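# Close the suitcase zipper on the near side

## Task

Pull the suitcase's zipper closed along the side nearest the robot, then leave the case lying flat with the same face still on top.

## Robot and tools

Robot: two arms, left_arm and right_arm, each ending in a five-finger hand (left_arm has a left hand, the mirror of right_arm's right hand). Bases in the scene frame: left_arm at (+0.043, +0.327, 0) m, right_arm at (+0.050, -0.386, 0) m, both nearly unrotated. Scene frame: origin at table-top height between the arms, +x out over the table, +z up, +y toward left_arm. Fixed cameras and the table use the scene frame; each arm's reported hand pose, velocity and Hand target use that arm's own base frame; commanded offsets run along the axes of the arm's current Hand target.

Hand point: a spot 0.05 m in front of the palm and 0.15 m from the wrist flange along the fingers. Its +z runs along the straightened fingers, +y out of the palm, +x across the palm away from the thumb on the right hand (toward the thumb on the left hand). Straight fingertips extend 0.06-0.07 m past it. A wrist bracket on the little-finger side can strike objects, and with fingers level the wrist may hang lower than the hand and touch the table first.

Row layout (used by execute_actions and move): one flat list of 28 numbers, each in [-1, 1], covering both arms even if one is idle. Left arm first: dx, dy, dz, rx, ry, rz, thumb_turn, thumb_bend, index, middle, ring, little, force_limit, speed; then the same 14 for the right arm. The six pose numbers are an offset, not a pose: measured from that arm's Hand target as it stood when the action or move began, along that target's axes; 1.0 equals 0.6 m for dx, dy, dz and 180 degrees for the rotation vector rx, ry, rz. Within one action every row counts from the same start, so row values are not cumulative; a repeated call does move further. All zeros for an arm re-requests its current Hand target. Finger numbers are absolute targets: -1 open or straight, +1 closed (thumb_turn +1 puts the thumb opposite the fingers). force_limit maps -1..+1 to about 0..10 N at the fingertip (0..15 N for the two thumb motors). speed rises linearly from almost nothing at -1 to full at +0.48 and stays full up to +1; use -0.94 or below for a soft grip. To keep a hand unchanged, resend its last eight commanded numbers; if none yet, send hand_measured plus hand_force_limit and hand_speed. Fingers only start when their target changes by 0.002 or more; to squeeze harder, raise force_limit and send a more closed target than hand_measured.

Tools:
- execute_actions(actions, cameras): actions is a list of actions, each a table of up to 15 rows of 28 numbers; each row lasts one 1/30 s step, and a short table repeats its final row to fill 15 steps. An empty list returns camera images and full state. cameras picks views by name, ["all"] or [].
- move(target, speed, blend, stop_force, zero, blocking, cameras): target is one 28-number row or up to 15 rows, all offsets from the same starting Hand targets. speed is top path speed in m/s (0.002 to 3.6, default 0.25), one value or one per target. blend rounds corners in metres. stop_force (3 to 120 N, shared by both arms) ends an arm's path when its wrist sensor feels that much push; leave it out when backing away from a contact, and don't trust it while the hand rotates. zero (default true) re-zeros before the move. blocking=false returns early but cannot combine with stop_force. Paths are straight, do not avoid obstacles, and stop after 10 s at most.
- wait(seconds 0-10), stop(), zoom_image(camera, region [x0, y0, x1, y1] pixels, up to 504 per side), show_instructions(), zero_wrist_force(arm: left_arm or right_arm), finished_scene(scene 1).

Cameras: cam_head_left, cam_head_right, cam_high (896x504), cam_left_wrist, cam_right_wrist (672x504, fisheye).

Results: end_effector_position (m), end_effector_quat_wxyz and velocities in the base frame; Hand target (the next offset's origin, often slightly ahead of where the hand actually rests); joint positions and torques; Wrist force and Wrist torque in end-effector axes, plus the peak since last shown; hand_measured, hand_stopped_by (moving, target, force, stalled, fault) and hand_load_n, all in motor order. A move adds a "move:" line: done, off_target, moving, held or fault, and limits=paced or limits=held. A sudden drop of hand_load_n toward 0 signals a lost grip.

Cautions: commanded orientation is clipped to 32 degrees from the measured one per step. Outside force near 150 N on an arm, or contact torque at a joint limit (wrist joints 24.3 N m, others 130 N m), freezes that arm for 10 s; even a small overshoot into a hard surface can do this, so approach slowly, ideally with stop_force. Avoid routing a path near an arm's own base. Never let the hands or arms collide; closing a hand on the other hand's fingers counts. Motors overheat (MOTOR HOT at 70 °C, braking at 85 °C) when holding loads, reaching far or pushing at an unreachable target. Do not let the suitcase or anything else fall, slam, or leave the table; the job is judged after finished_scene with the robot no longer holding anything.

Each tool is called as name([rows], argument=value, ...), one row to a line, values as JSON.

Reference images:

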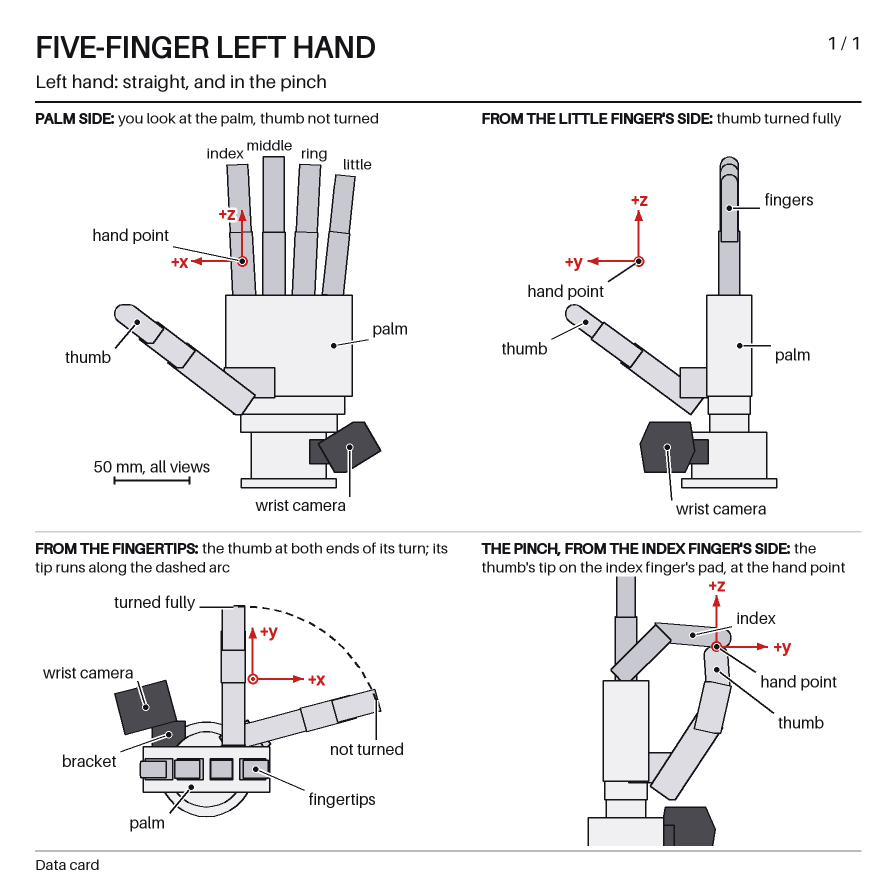

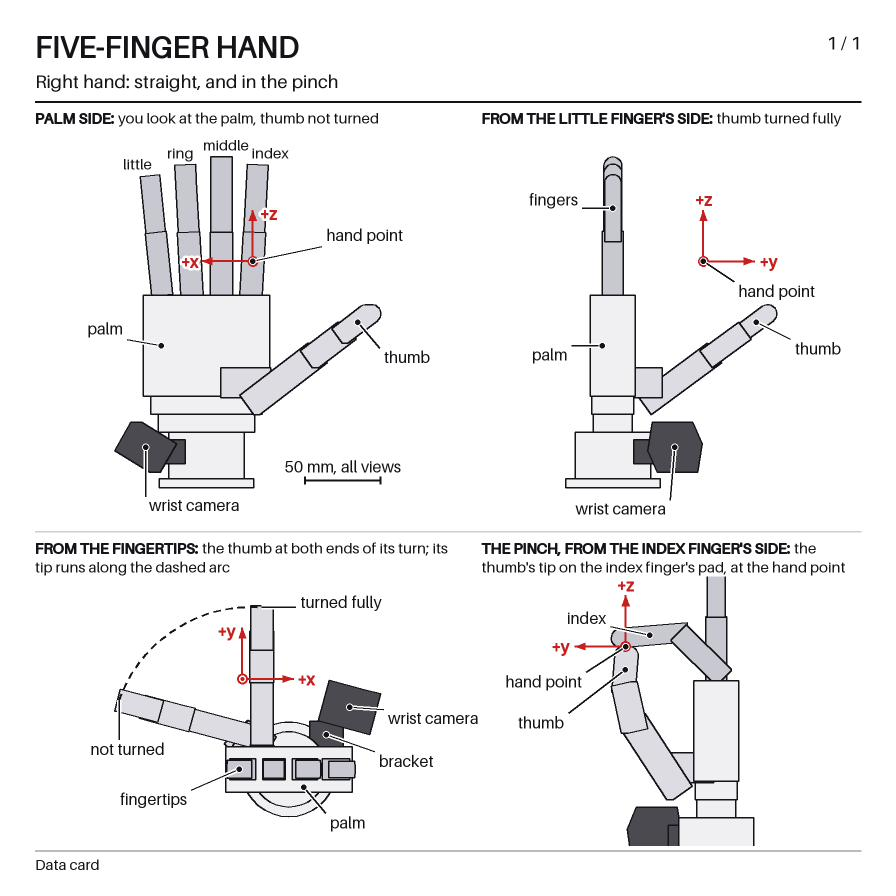

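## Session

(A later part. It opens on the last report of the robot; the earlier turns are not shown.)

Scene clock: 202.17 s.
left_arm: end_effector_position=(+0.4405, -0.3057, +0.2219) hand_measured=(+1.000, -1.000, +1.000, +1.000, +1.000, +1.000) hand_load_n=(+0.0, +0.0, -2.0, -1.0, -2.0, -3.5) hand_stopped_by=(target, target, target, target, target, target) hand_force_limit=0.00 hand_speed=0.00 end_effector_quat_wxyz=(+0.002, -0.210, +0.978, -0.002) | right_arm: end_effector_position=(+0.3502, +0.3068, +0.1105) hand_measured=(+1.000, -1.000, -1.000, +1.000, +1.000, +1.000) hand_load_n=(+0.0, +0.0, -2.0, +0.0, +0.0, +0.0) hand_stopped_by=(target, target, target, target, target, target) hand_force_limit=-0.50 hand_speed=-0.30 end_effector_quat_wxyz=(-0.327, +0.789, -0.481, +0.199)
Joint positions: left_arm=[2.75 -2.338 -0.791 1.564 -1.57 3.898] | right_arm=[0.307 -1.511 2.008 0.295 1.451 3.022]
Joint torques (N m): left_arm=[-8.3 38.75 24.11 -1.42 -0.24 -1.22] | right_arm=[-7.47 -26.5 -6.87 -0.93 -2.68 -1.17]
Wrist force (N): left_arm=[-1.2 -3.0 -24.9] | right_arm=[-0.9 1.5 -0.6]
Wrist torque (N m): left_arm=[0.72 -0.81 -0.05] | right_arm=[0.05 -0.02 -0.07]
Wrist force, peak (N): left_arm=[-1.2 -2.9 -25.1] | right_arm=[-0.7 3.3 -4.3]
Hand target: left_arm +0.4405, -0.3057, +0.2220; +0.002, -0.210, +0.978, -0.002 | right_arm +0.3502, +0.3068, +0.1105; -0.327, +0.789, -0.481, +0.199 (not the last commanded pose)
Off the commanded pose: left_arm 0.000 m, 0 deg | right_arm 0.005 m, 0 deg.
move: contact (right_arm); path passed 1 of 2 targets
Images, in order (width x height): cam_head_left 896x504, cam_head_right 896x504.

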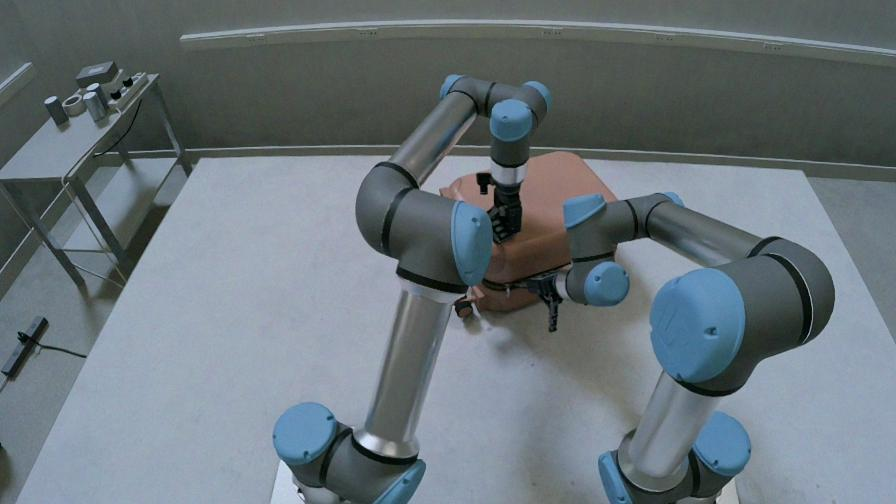

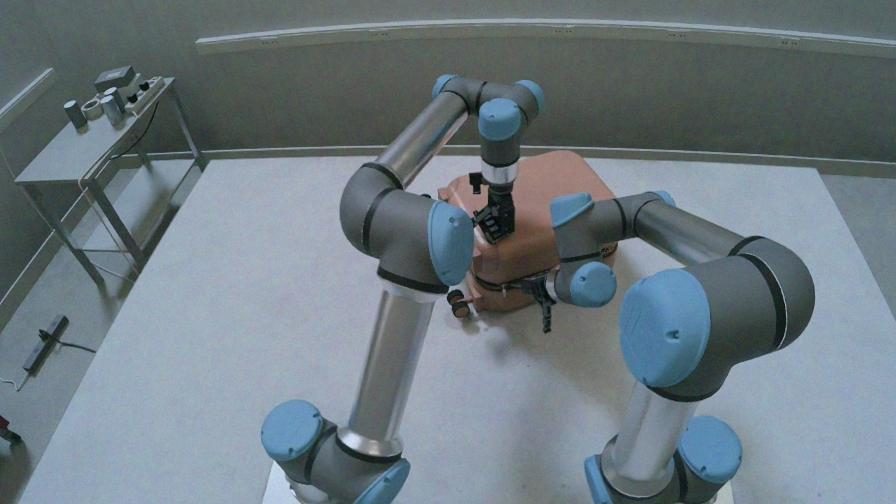

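move([
  [0,0,0,0,0,0,1,-1,1,1,1,1,0,0,-0.0092,-0.0009,0.0009,0,0,0,1,-1,-1,1,1,1,-0.5,-0.3],
  [0,0,0,0,0,0,1,-1,1,1,1,1,0,0,-0.0222,-0.0028,0.0028,0,0,0,1,-1,-1,1,1,1,-0.5,-0.3],
  [0,0,0,0,0,0,1,-1,1,1,1,1,0,0,-0.035,-0.0055,0.0055,0,0,0,1,-1,-1,1,1,1,-0.5,-0.3],
  [0,0,0,0,0,0,1,-1,1,1,1,1,0,0,-0.0493,-0.0099,0.0099,0,0,0,1,-1,-1,1,1,1,-0.5,-0.3],
], cameras=["cam_head_right","cam_head_left","cam_high"], speed=0.015, blend=[0.002,0.002,0.002,0], stop_force=22)

zoom_image(camera="cam_head_left", region=[460, 240, 580, 320])

zoom_image(camera="cam_head_right", region=[460, 240, 580, 320])

Scene clock: 206.20 s.
left_arm: end_effector_position=(+0.4405, -0.3057, +0.2220) hand_measured=(+1.000, -1.000, +1.000, +1.000, +1.000, +1.000) hand_load_n=(+0.0, +0.0, -2.0, -1.5, -2.5, -3.5) hand_stopped_by=(target, target, target, target, target, target) hand_force_limit=0.00 hand_speed=0.00 end_effector_quat_wxyz=(+0.002, -0.210, +0.978, -0.002) | right_arm: end_effector_position=(+0.3441, +0.3369, +0.1105) hand_measured=(+1.000, -1.000, -0.998, +1.000, +1.000, +1.000) hand_load_n=(+0.0, +0.0, -18.5, +0.0, +0.0, +0.0) hand_stopped_by=(target, target, target, target, target, target) hand_force_limit=-0.50 hand_speed=-0.30 end_effector_quat_wxyz=(-0.327, +0.789, -0.481, +0.199)
Joint positions: left_arm=[2.75 -2.338 -0.791 1.564 -1.57 3.898] | right_arm=[0.406 -1.472 1.964 0.294 1.52 3.093]
Joint torques (N m): left_arm=[-8.47 44.07 22.77 -0.39 5.17 -1.17] | right_arm=[-5.61 -28.37 -13.76 -3.24 -4.58 -0.84]
Wrist force (N): left_arm=[-11.0 5.4 -22.4] | right_arm=[6.6 14.6 -12.8]
Wrist torque (N m): left_arm=[0.62 -0.72 -0.61] | right_arm=[0.58 0.47 0.48]
Wrist force, peak (N): left_arm=[-10.9 5.4 -22.8] | right_arm=[5.5 15.4 -14.9]
Hand target: left_arm +0.4405, -0.3057, +0.2220; +0.002, -0.210, +0.978, -0.002 | right_arm +0.3441, +0.3369, +0.1105; -0.327, +0.789, -0.481, +0.199
Off the commanded pose: left_arm 0.000 m, 0 deg | right_arm 0.000 m, 0 deg.
move: done
Images, in order (width x height): cam_head_left 896x504, cam_head_right 896x504, cam_high 896x504.

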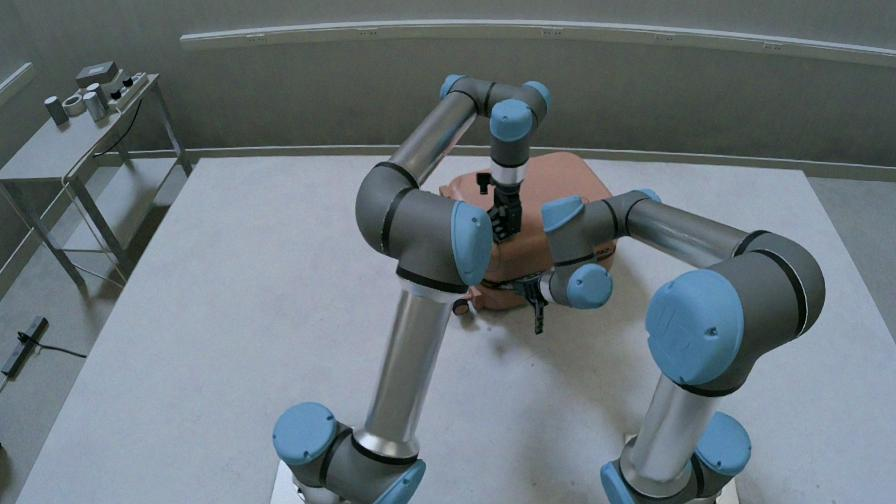

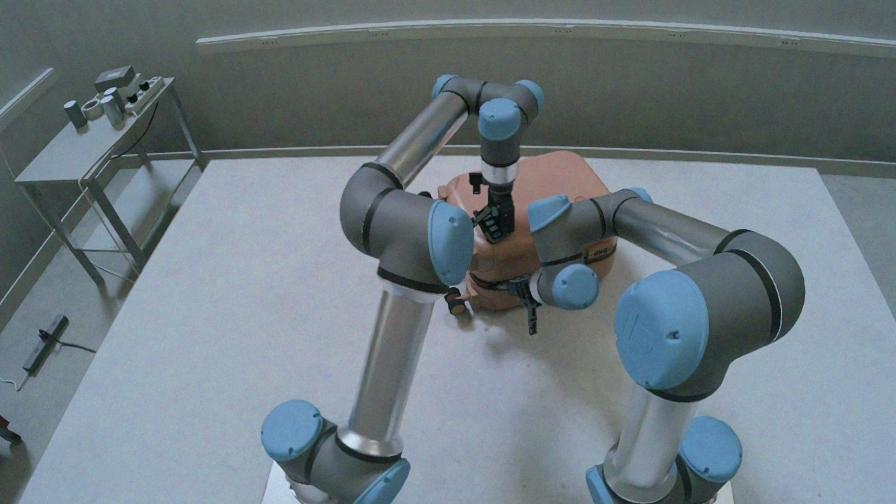

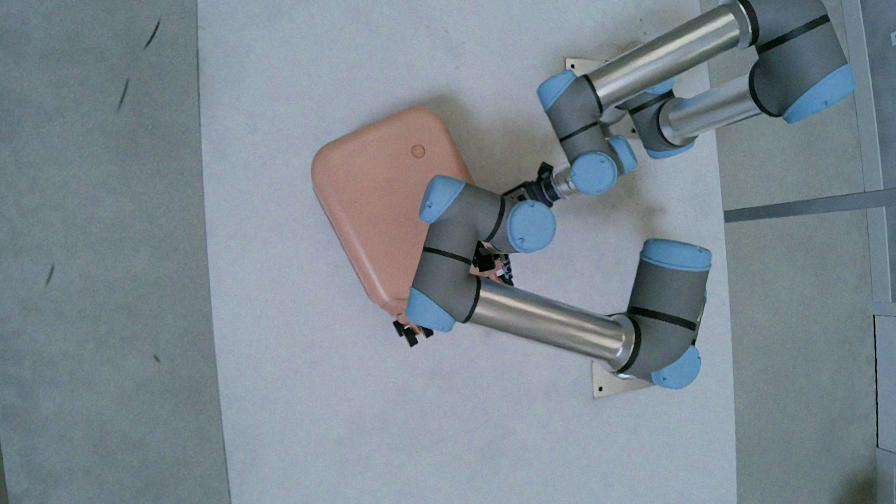

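Scaled by 4.200 from the camera's 896x504 image, which has a finer 1280x720 frame.

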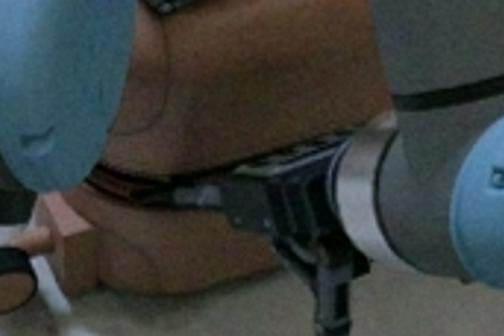

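Scaled by 4.200 from the camera's 896x504 image, which has a finer 1280x720 frame.

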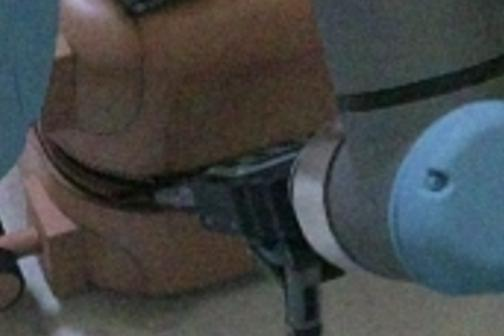

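move([
  [0,0,0,0,0,0,1,-1,1,1,1,1,0,0,0.005,0.006,-0.006,0,0,0,1,-1,-1,1,1,1,-0.5,-0.3],
  [0,0,0,0,0,0,1,-1,1,1,1,1,0,0,0.06,0.03,-0.03,0,0,0,1,-1,-1,1,1,1,-0.5,-0.3],
], cameras=["cam_head_right","cam_head_left","cam_right_wrist"], speed=0.08, blend=[0.003,0])

zoom_image(camera="cam_head_left", region=[460, 240, 580, 320])

zoom_image(camera="cam_head_right", region=[440, 240, 560, 320])

zoom_image(camera="cam_right_wrist", region=[180, 120, 320, 320])

Scene clock: 207.80 s.
left_arm: end_effector_position=(+0.4405, -0.3058, +0.2220) hand_measured=(+1.000, -1.000, +1.000, +1.000, +1.000, +1.000) hand_load_n=(+0.0, -0.5, -2.0, -1.5, -2.5, -4.0) hand_stopped_by=(target, target, target, target, target, target) hand_force_limit=0.00 hand_speed=0.00 end_effector_quat_wxyz=(+0.002, -0.210, +0.978, -0.002) | right_arm: end_effector_position=(+0.3379, +0.2933, +0.1104) hand_measured=(+1.000, -1.000, -1.000, +1.000, +1.000, +1.000) hand_load_n=(+0.0, +0.0, +0.0, +0.0, +0.0, +0.0) hand_stopped_by=(target, target, target, target, target, target) hand_force_limit=-0.50 hand_speed=-0.30 end_effector_quat_wxyz=(-0.327, +0.789, -0.481, +0.199)
Joint positions: left_arm=[2.75 -2.338 -0.791 1.564 -1.57 3.898] | right_arm=[0.275 -1.557 2.056 0.295 1.428 2.999]
Joint torques (N m): left_arm=[-8.83 43.68 22.76 0.05 0.83 -1.22] | right_arm=[-2.98 -10.11 -26.86 -0.11 2.27 1.15]
Wrist force (N): left_arm=[-7.7 3.8 -24.6] | right_arm=[-0.9 -0.4 0.4]
Wrist torque (N m): left_arm=[0.68 -0.80 -0.47] | right_arm=[-0.04 0.07 -0.09]
Wrist force, peak (N): left_arm=[-11.1 4.7 -24.2] | right_arm=[6.5 14.7 -13.2]
Hand target: left_arm +0.4405, -0.3057, +0.2220; +0.002, -0.210, +0.978, -0.002 | right_arm +0.3380, +0.2932, +0.1104; -0.327, +0.789, -0.481, +0.199
Off the commanded pose: left_arm 0.000 m, 0 deg | right_arm 0.000 m, 0 deg.
move: done
Images, in order (width x height): cam_head_left 896x504, cam_head_right 896x504, cam_right_wrist 672x504.

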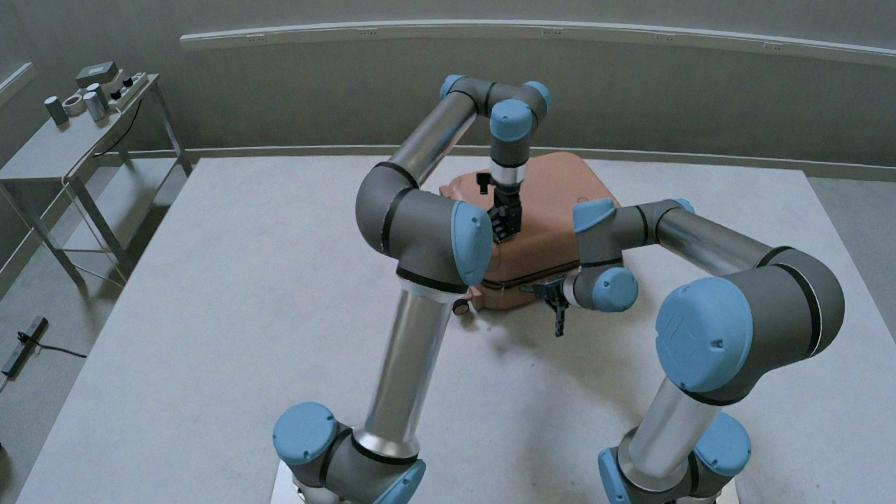

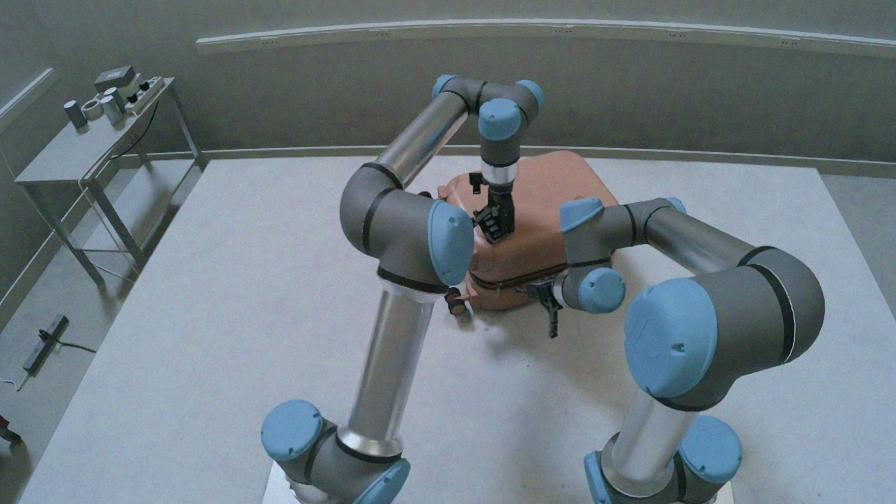

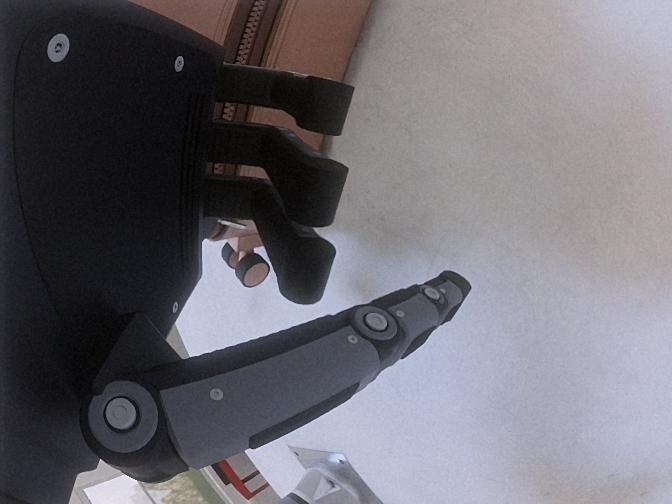

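Scaled by 4.200 from the camera's 896x504 image, which has a finer 1280x720 frame.

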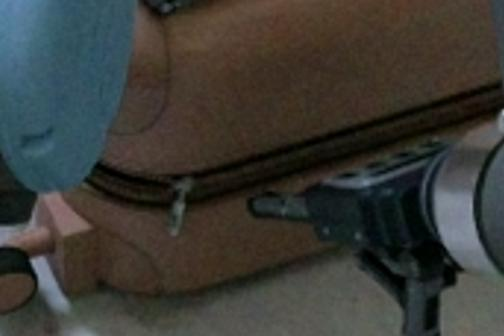

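Scaled by 4.200 from the camera's 896x504 image, which has a finer 1280x720 frame.

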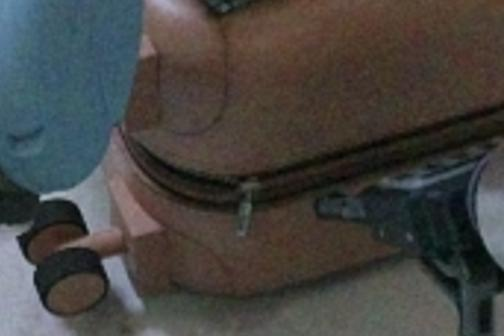

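Scaled by 2.520 from the camera's 672x504 image, which has a finer 960x720 frame.

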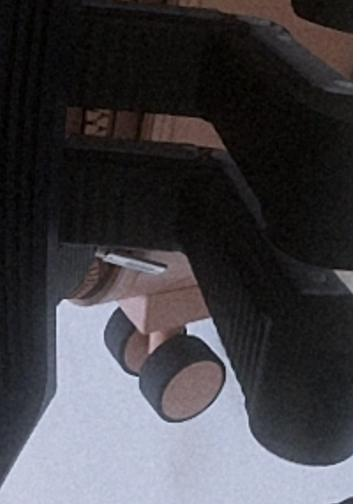

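move([
  [0,0,-0.133,0,0,0,1,-1,1,1,1,1,0,0,0.2,0.1,-0.2,0,0,0,1,-1,-1,1,1,1,-0.5,-0.3],
  [0,0,-0.133,0,0,0,1,-1,1,1,1,1,0,0,0.68,0.2023,-0.5323,0,0,0,1,-1,-1,1,1,1,-0.5,-0.3],
], cameras=[], speed=[0.25,0.4], blend=[0.03,0])

move([
  [0.3,-0.072,0,0.1285,-0.0138,-0.471,-1,-1,-1,-1,-1,-1,0,0,0,0,0,0,0,0,1,-1,-1,1,1,1,-0.5,-0.3],
  [0.368,-0.072,0.115,0.257,-0.0277,-0.9416,-1,-1,-1,-1,-1,-1,0,0,0,0,0,0,0,0,1,-1,-1,1,1,1,-0.5,-0.3],
], cameras=["all"], speed=0.5, blend=[0.03,0])

zoom_image(camera="cam_left_wrist", region=[160, 140, 440, 380])

Scene clock: 212.83 s.
left_arm: end_effector_position=(+0.4402, -0.3055, +0.3018) hand_measured=(+1.000, -1.000, +1.000, +1.000, +1.000, +1.000) hand_load_n=(+0.0, +0.0, +0.5, +0.0, +0.0, +0.0) hand_stopped_by=(target, target, target, target, target, target) hand_force_limit=0.00 hand_speed=0.00 end_effector_quat_wxyz=(+0.002, -0.210, +0.978, -0.002) | right_arm: end_effector_position=(+0.2479, -0.2123, +0.2497) hand_measured=(+1.000, -1.000, -1.000, +1.000, +1.000, +1.000) hand_load_n=(+0.0, +0.0, +0.0, +0.0, +0.0, +0.0) hand_stopped_by=(target, target, target, target, target, target) hand_force_limit=-0.50 hand_speed=-0.30 end_effector_quat_wxyz=(-0.327, +0.789, -0.481, +0.199)
Joint positions: left_arm=[2.75 -2.377 -0.518 1.328 -1.57 3.898] | right_arm=[-1.54 -1.482 1.892 1.569 0.879 0.976]
Joint torques (N m): left_arm=[-8.32 58.22 3.97 -4.2 -2.19 -1.87] | right_arm=[-2.55 -8.93 -26.49 4.28 -3.57 0.39]
Wrist force (N): left_arm=[-0.4 0.3 -0.6] | right_arm=[-0.6 0.4 0.0]
Wrist torque (N m): left_arm=[0.10 0.02 -0.15] | right_arm=[0.10 0.05 -0.05]
Wrist force, peak (N): left_arm=[-8.0 3.8 -24.8] | right_arm=[-1.8 -1.1 1.6]
Hand target: left_arm +0.4402, -0.3056, +0.3018; +0.002, -0.210, +0.978, -0.002 | right_arm +0.2479, -0.2124, +0.2498; -0.327, +0.789, -0.481, +0.199
Off the commanded pose: left_arm 0.000 m, 0 deg | right_arm 0.000 m, 0 deg.
move: done
No camera images: "cameras" was empty.

Scene clock: 216.53 s.
left_arm: end_effector_position=(+0.2569, -0.4359, +0.2323) hand_measured=(-1.000, -1.000, -1.000, -1.000, -1.000, -1.000) hand_load_n=(+0.0, -0.5, +0.0, +0.0, +0.0, +0.0) hand_stopped_by=(target, target, target, target, target, target) hand_force_limit=0.00 hand_speed=0.00 end_effector_quat_wxyz=(-0.081, +0.950, +0.167, +0.253) | right_arm: end_effector_position=(+0.2479, -0.2124, +0.2498) hand_measured=(+1.000, -1.000, -1.000, +1.000, +1.000, +1.000) hand_load_n=(+0.0, +0.0, +0.0, +0.0, +0.0, +0.0) hand_stopped_by=(target, target, target, target, target, target) hand_force_limit=-0.50 hand_speed=-0.30 end_effector_quat_wxyz=(-0.327, +0.789, -0.481, +0.199)
Joint positions: left_arm=[2.079 -1.967 -1.478 1.888 -2.109 0.164] | right_arm=[-1.54 -1.482 1.892 1.569 0.878 0.976]
Joint torques (N m): left_arm=[12.72 41.98 3.88 -1.66 0.82 -1.84] | right_arm=[-7.23 -8.34 -27.21 4.43 -3.51 -0.96]
Wrist force (N): left_arm=[1.9 0.5 -0.3] | right_arm=[-0.5 0.3 -0.3]
Wrist torque (N m): left_arm=[-0.04 -0.26 0.06] | right_arm=[0.10 0.04 -0.05]
Wrist force, peak (N): left_arm=[2.1 -0.4 -0.3] | right_arm=[-1.1 0.1 0.3]
Hand target: left_arm +0.2569, -0.4358, +0.2323; -0.081, +0.950, +0.167, +0.253 | right_arm +0.2479, -0.2124, +0.2498; -0.327, +0.789, -0.481, +0.199
Off the commanded pose: left_arm 0.000 m, 0 deg | right_arm 0.000 m, 0 deg.
move: done

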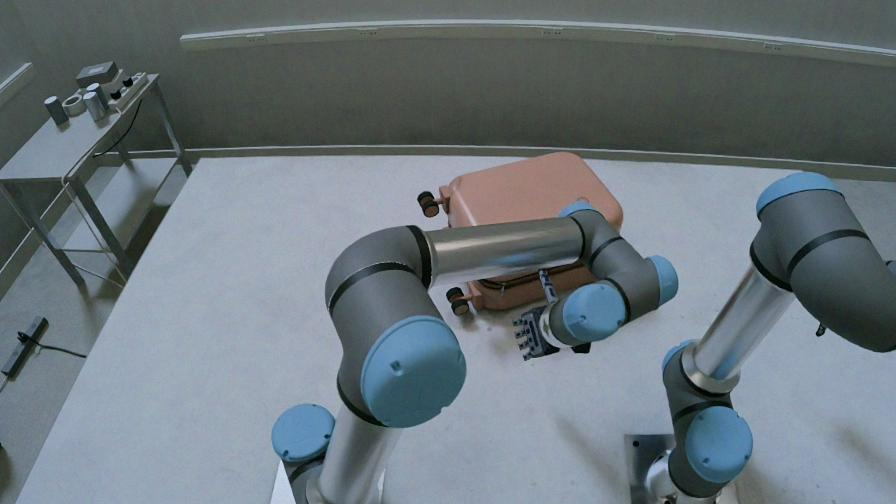

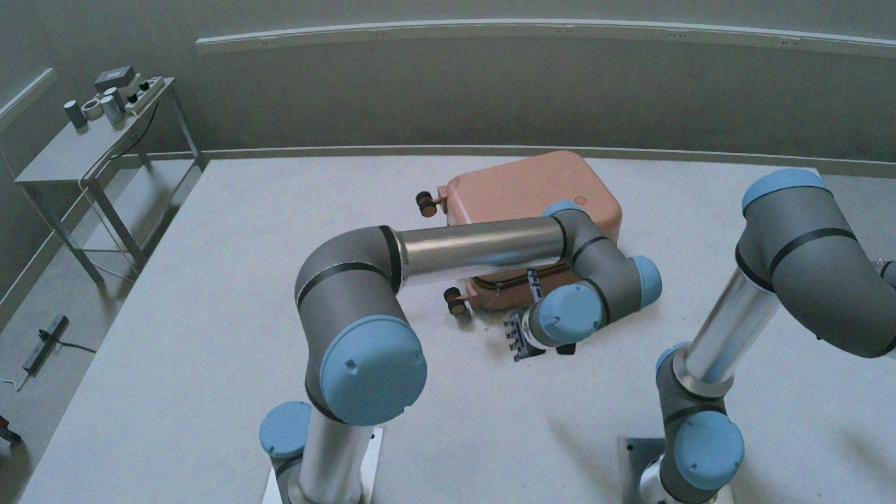

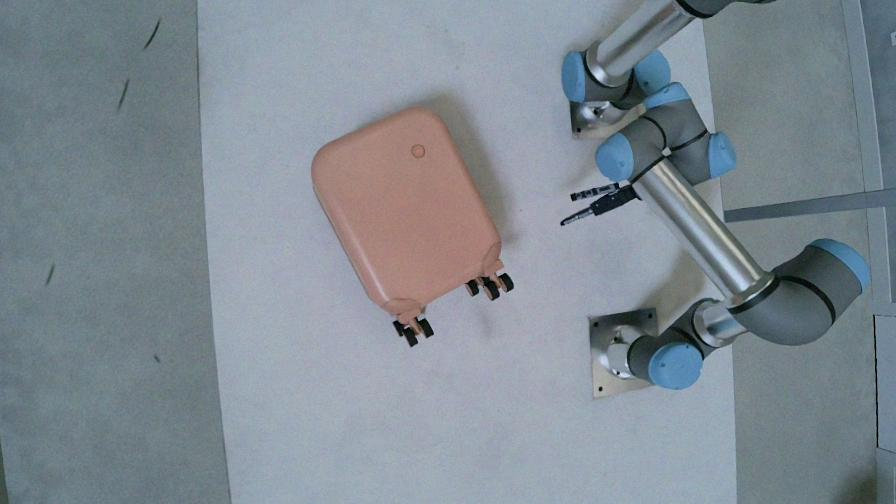

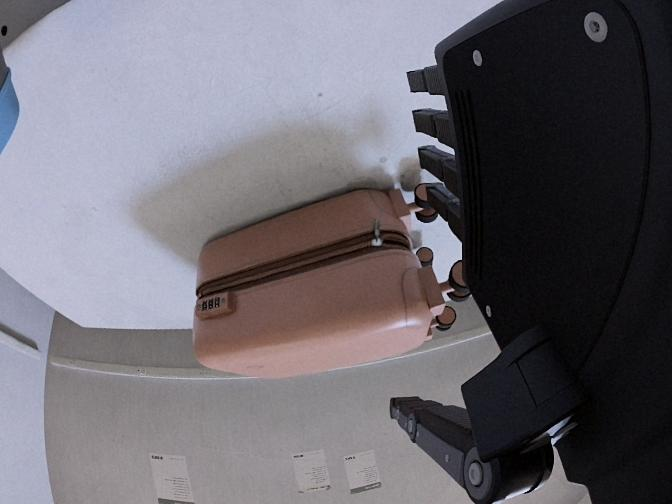

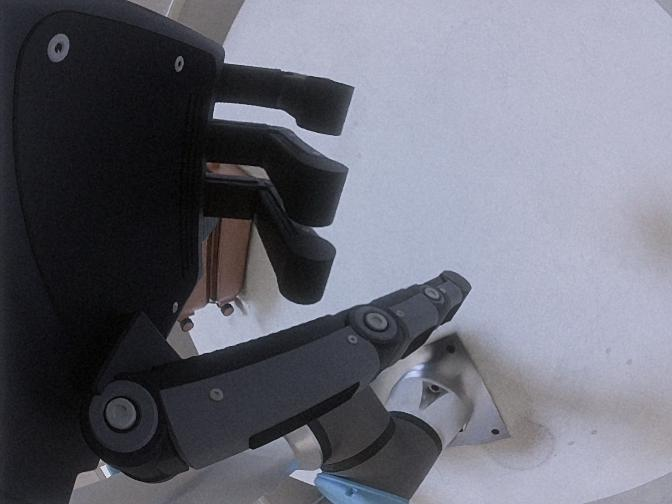

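Scaled by 1.800 from the camera's 672x504 image, which has a finer 960x720 frame.

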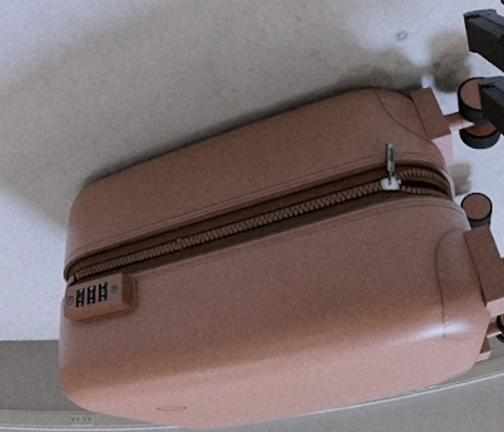

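zoom_image(camera="cam_left_wrist", region=[330, 190, 430, 270])

zoom_image(camera="cam_left_wrist", region=[190, 210, 350, 330])

Scaled by 5.040 from the camera's 672x504 image, which has a finer 960x720 frame.

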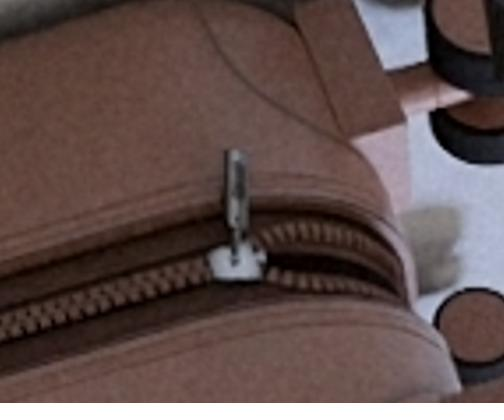

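Scaled by 3.150 from the camera's 672x504 image, which has a finer 960x720 frame.

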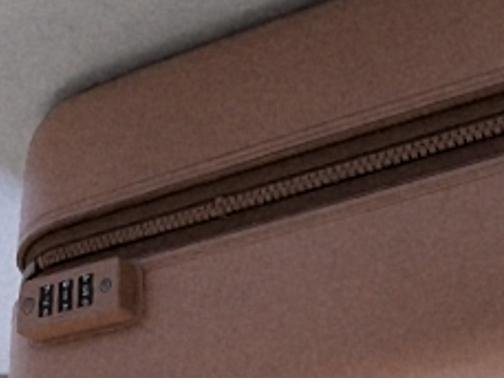

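zoom_image(camera="cam_high", region=[300, 90, 540, 360])

Scaled by 1.867 from the camera's 896x504 image, which has a finer 1280x720 frame.

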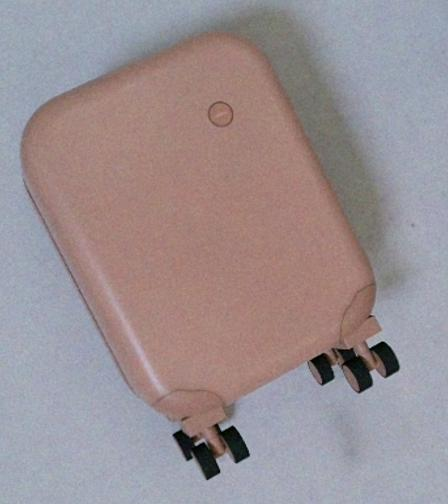

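move([
  [0.2535,-0.2018,0.0343,-0.131,0.016,0.478,1,-1,-1,-1,-1,-1,0,0,0,0,0,0,0,0,1,-1,-1,1,1,1,-0.5,-0.3],
  [0.4547,-0.3983,0.169,-0.2615,0.0321,0.9565,1,-1,-1,-1,-1,-1,0,0,0,0,0,0,0,0,1,-1,-1,1,1,1,-0.5,-0.3],
  [0.3192,-0.3798,0.398,-0.2615,0.0321,0.9565,1,-1,-1,-1,-1,-1,0,0,0,0,0,0,0,0,1,-1,-1,1,1,1,-0.5,-0.3],
], cameras=["cam_head_left","cam_high","cam_left_wrist"], speed=[0.5,0.6,0.25], blend=[0.03,0.02,0])

zoom_image(camera="cam_high", region=[360, 150, 600, 360])

Scene clock: 226.23 s.
left_arm: end_effector_position=(+0.4399, -0.1138, +0.1405) hand_measured=(+1.000, -1.000, -1.000, -1.000, -1.000, -1.000) hand_load_n=(+0.0, +0.0, +0.0, +0.0, +0.0, +0.0) hand_stopped_by=(target, target, target, target, target, target) hand_force_limit=0.00 hand_speed=0.00 end_effector_quat_wxyz=(+0.000, -0.186, +0.983, +0.001) | right_arm: end_effector_position=(+0.2479, -0.2124, +0.2498) hand_measured=(+1.000, -1.000, -1.000, +1.000, +1.000, +1.000) hand_load_n=(+0.0, +0.0, +0.0, +0.0, +0.0, +0.0) hand_stopped_by=(target, target, target, target, target, target) hand_force_limit=-0.50 hand_speed=-0.30 end_effector_quat_wxyz=(-0.327, +0.789, -0.481, +0.199)
Joint positions: left_arm=[3.09 -2.138 -1.343 1.909 -1.572 4.287] | right_arm=[-1.54 -1.482 1.892 1.569 0.878 0.976]
Joint torques (N m): left_arm=[12.82 47.37 18.26 -0.84 1.67 1.7] | right_arm=[-7.56 -8.77 -27.43 4.65 -3.36 -0.91]
Wrist force (N): left_arm=[-0.2 0.0 -0.5] | right_arm=[-0.7 -0.1 0.0]
Wrist torque (N m): left_arm=[-0.01 -0.05 -0.28] | right_arm=[0.03 0.07 -0.06]
Wrist force, peak (N): left_arm=[-0.4 0.5 -2.1] | right_arm=[-1.1 -0.2 0.1]
Hand target: left_arm +0.4400, -0.1138, +0.1405; +0.000, -0.186, +0.983, +0.001 | right_arm +0.2479, -0.2124, +0.2498; -0.327, +0.789, -0.481, +0.199
Off the commanded pose: left_arm 0.000 m, 0 deg | right_arm 0.000 m, 0 deg.
move: done
Images, in order (width x height): cam_head_left 896x504, cam_high 896x504, cam_left_wrist 672x504.

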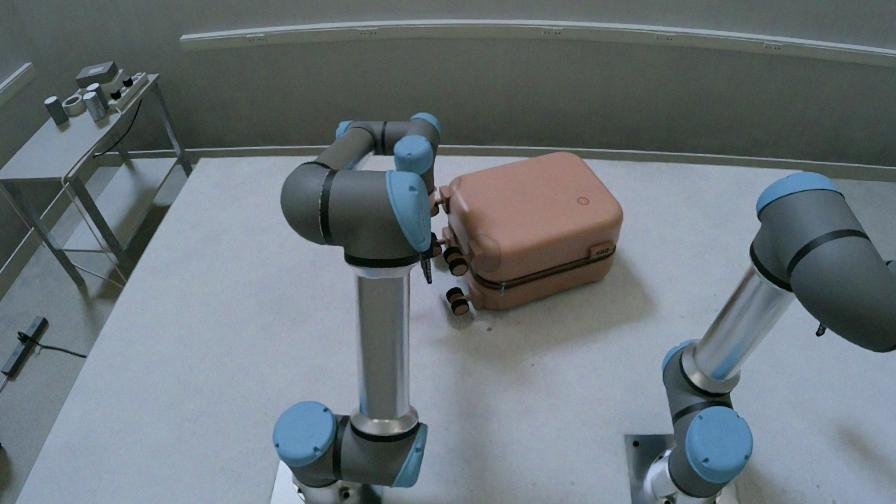

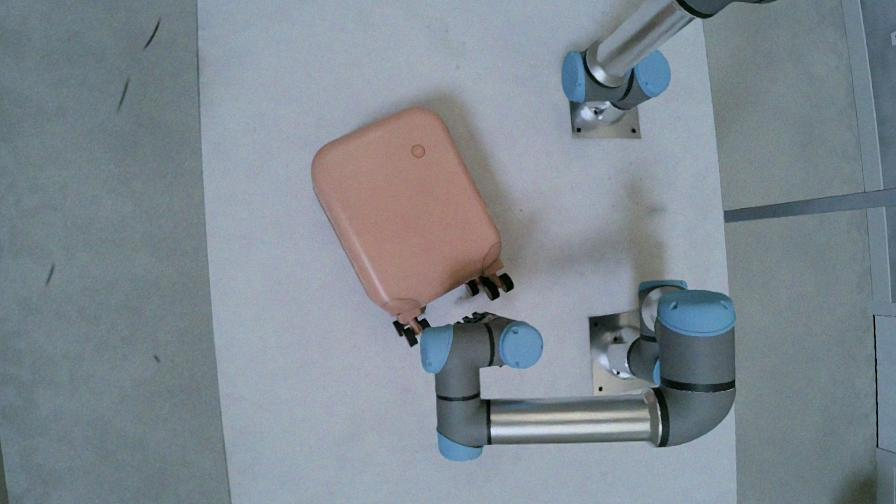

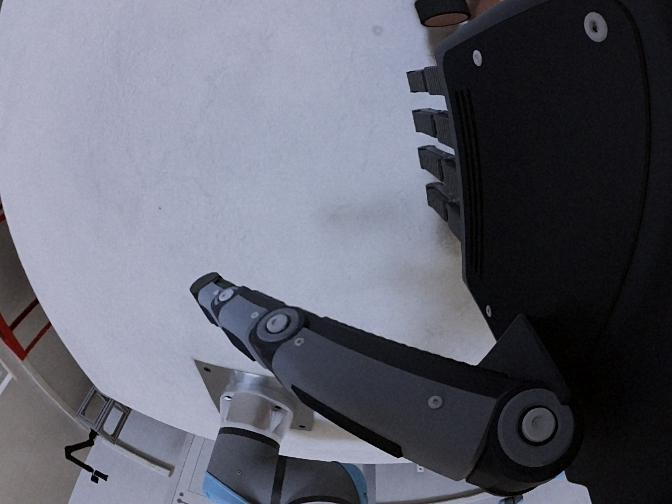

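Scaled by 2.100 from the camera's 896x504 image, which has a finer 1280x720 frame.

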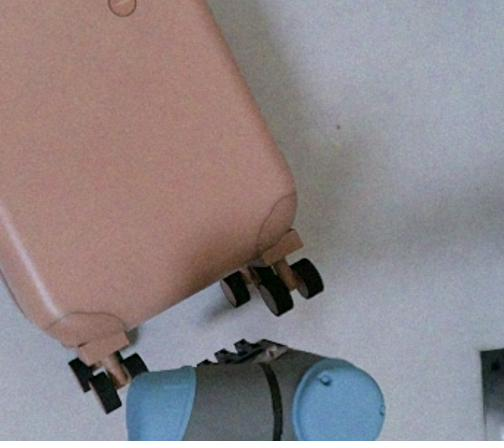

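move([
  [-0.0133,0,0,0,0,0,1,-1,-1,-1,-1,-1,0,0,0,0,0,0,0,0,1,-1,-1,1,1,1,-0.5,-0.3],
  [-0.0133,-0.1667,0,0,0,0,1,-1,-1,-1,-1,-1,0,0,0,0,0,0,0,0,1,-1,-1,1,1,1,-0.5,-0.3],
], cameras=["cam_head_left","cam_head_right","cam_high","cam_left_wrist"], speed=[0.1,0.035], stop_force=4)

zoom_image(camera="cam_head_left", region=[400, 180, 600, 330])

zoom_image(camera="cam_high", region=[360, 150, 600, 360])

Scene clock: 230.67 s.
left_arm: end_effector_position=(+0.4761, -0.1842, +0.1404) hand_measured=(+1.000, -1.000, -1.000, -1.000, -1.000, -1.000) hand_load_n=(+0.0, -0.5, +0.0, +0.0, +0.0, +0.0) hand_stopped_by=(target, target, target, target, target, target) hand_force_limit=0.00 hand_speed=0.00 end_effector_quat_wxyz=(+0.000, -0.186, +0.983, +0.001) | right_arm: end_effector_position=(+0.2479, -0.2124, +0.2498) hand_measured=(+1.000, -1.000, -1.000, +1.000, +1.000, +1.000) hand_load_n=(+0.0, +0.0, +0.0, +0.0, +0.0, +0.0) hand_stopped_by=(target, target, target, target, target, target) hand_force_limit=-0.50 hand_speed=-0.30 end_effector_quat_wxyz=(-0.327, +0.789, -0.481, +0.199)
Joint positions: left_arm=[2.965 -2.283 -1.1 1.812 -1.572 4.162] | right_arm=[-1.54 -1.482 1.892 1.569 0.878 0.976]
Joint torques (N m): left_arm=[9.8 41.95 31.48 -4.26 -1.51 -1.83] | right_arm=[-7.27 -7.96 -26.43 4.58 -3.31 -0.85]
Wrist force (N): left_arm=[-0.7 0.6 -0.3] | right_arm=[-0.8 0.0 -0.1]
Wrist torque (N m): left_arm=[0.04 0.05 -0.38] | right_arm=[0.05 0.08 -0.07]
Wrist force, peak (N): left_arm=[0.0 8.6 -0.6] | right_arm=[-1.2 0.1 -0.1]
Hand target: left_arm +0.4761, -0.1842, +0.1404; +0.000, -0.186, +0.983, +0.001 (not the last commanded pose) | right_arm +0.2479, -0.2124, +0.2498; -0.327, +0.789, -0.481, +0.199
Off the commanded pose: left_arm 0.021 m, 0 deg | right_arm 0.000 m, 0 deg.
move: contact (left_arm); path passed 1 of 2 targets
Images, in order (width x height): cam_head_left 896x504, cam_head_right 896x504, cam_high 896x504, cam_left_wrist 672x504.

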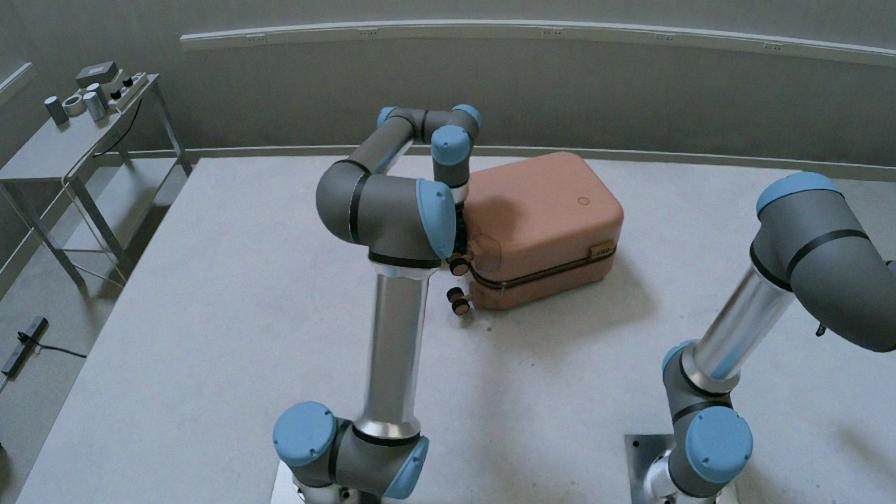

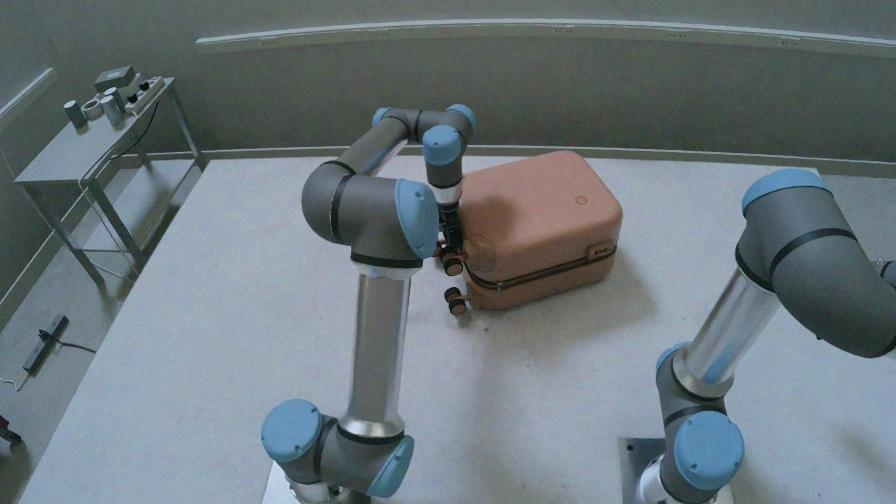

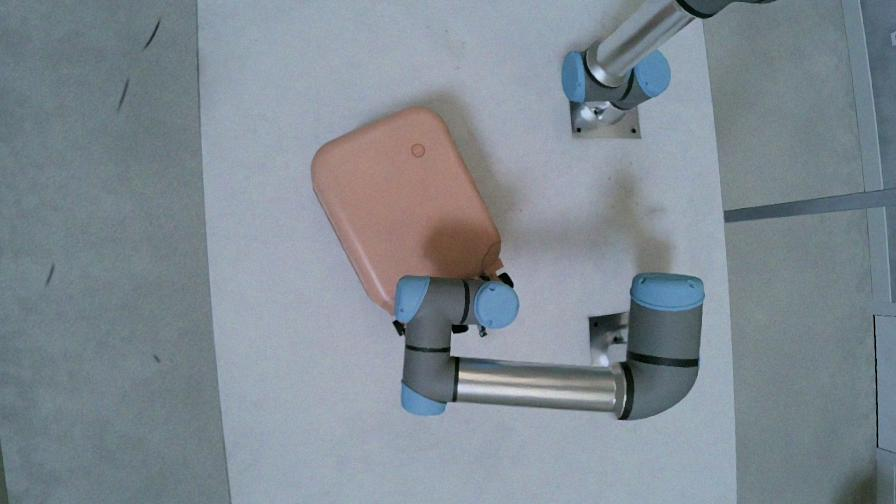

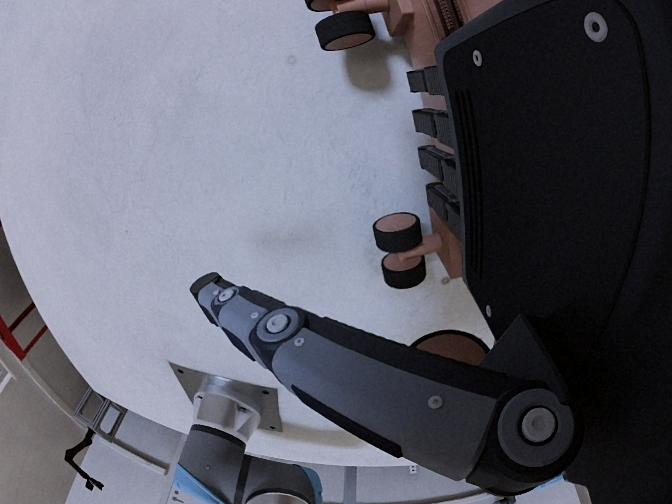

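Scaled by 2.520 from the camera's 896x504 image, which has a finer 1280x720 frame.

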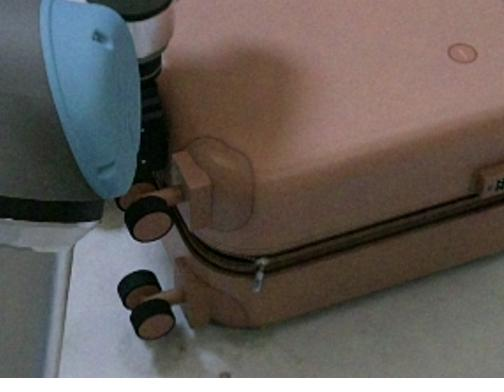

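Scaled by 2.100 from the camera's 896x504 image, which has a finer 1280x720 frame.

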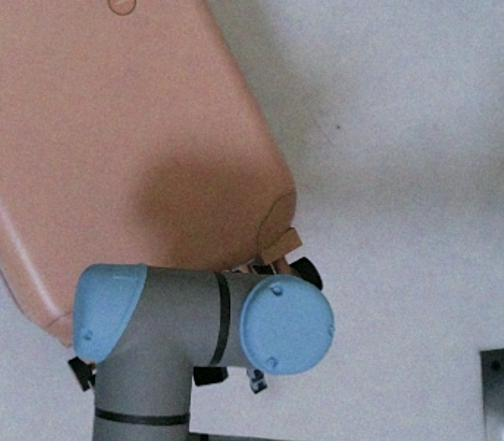

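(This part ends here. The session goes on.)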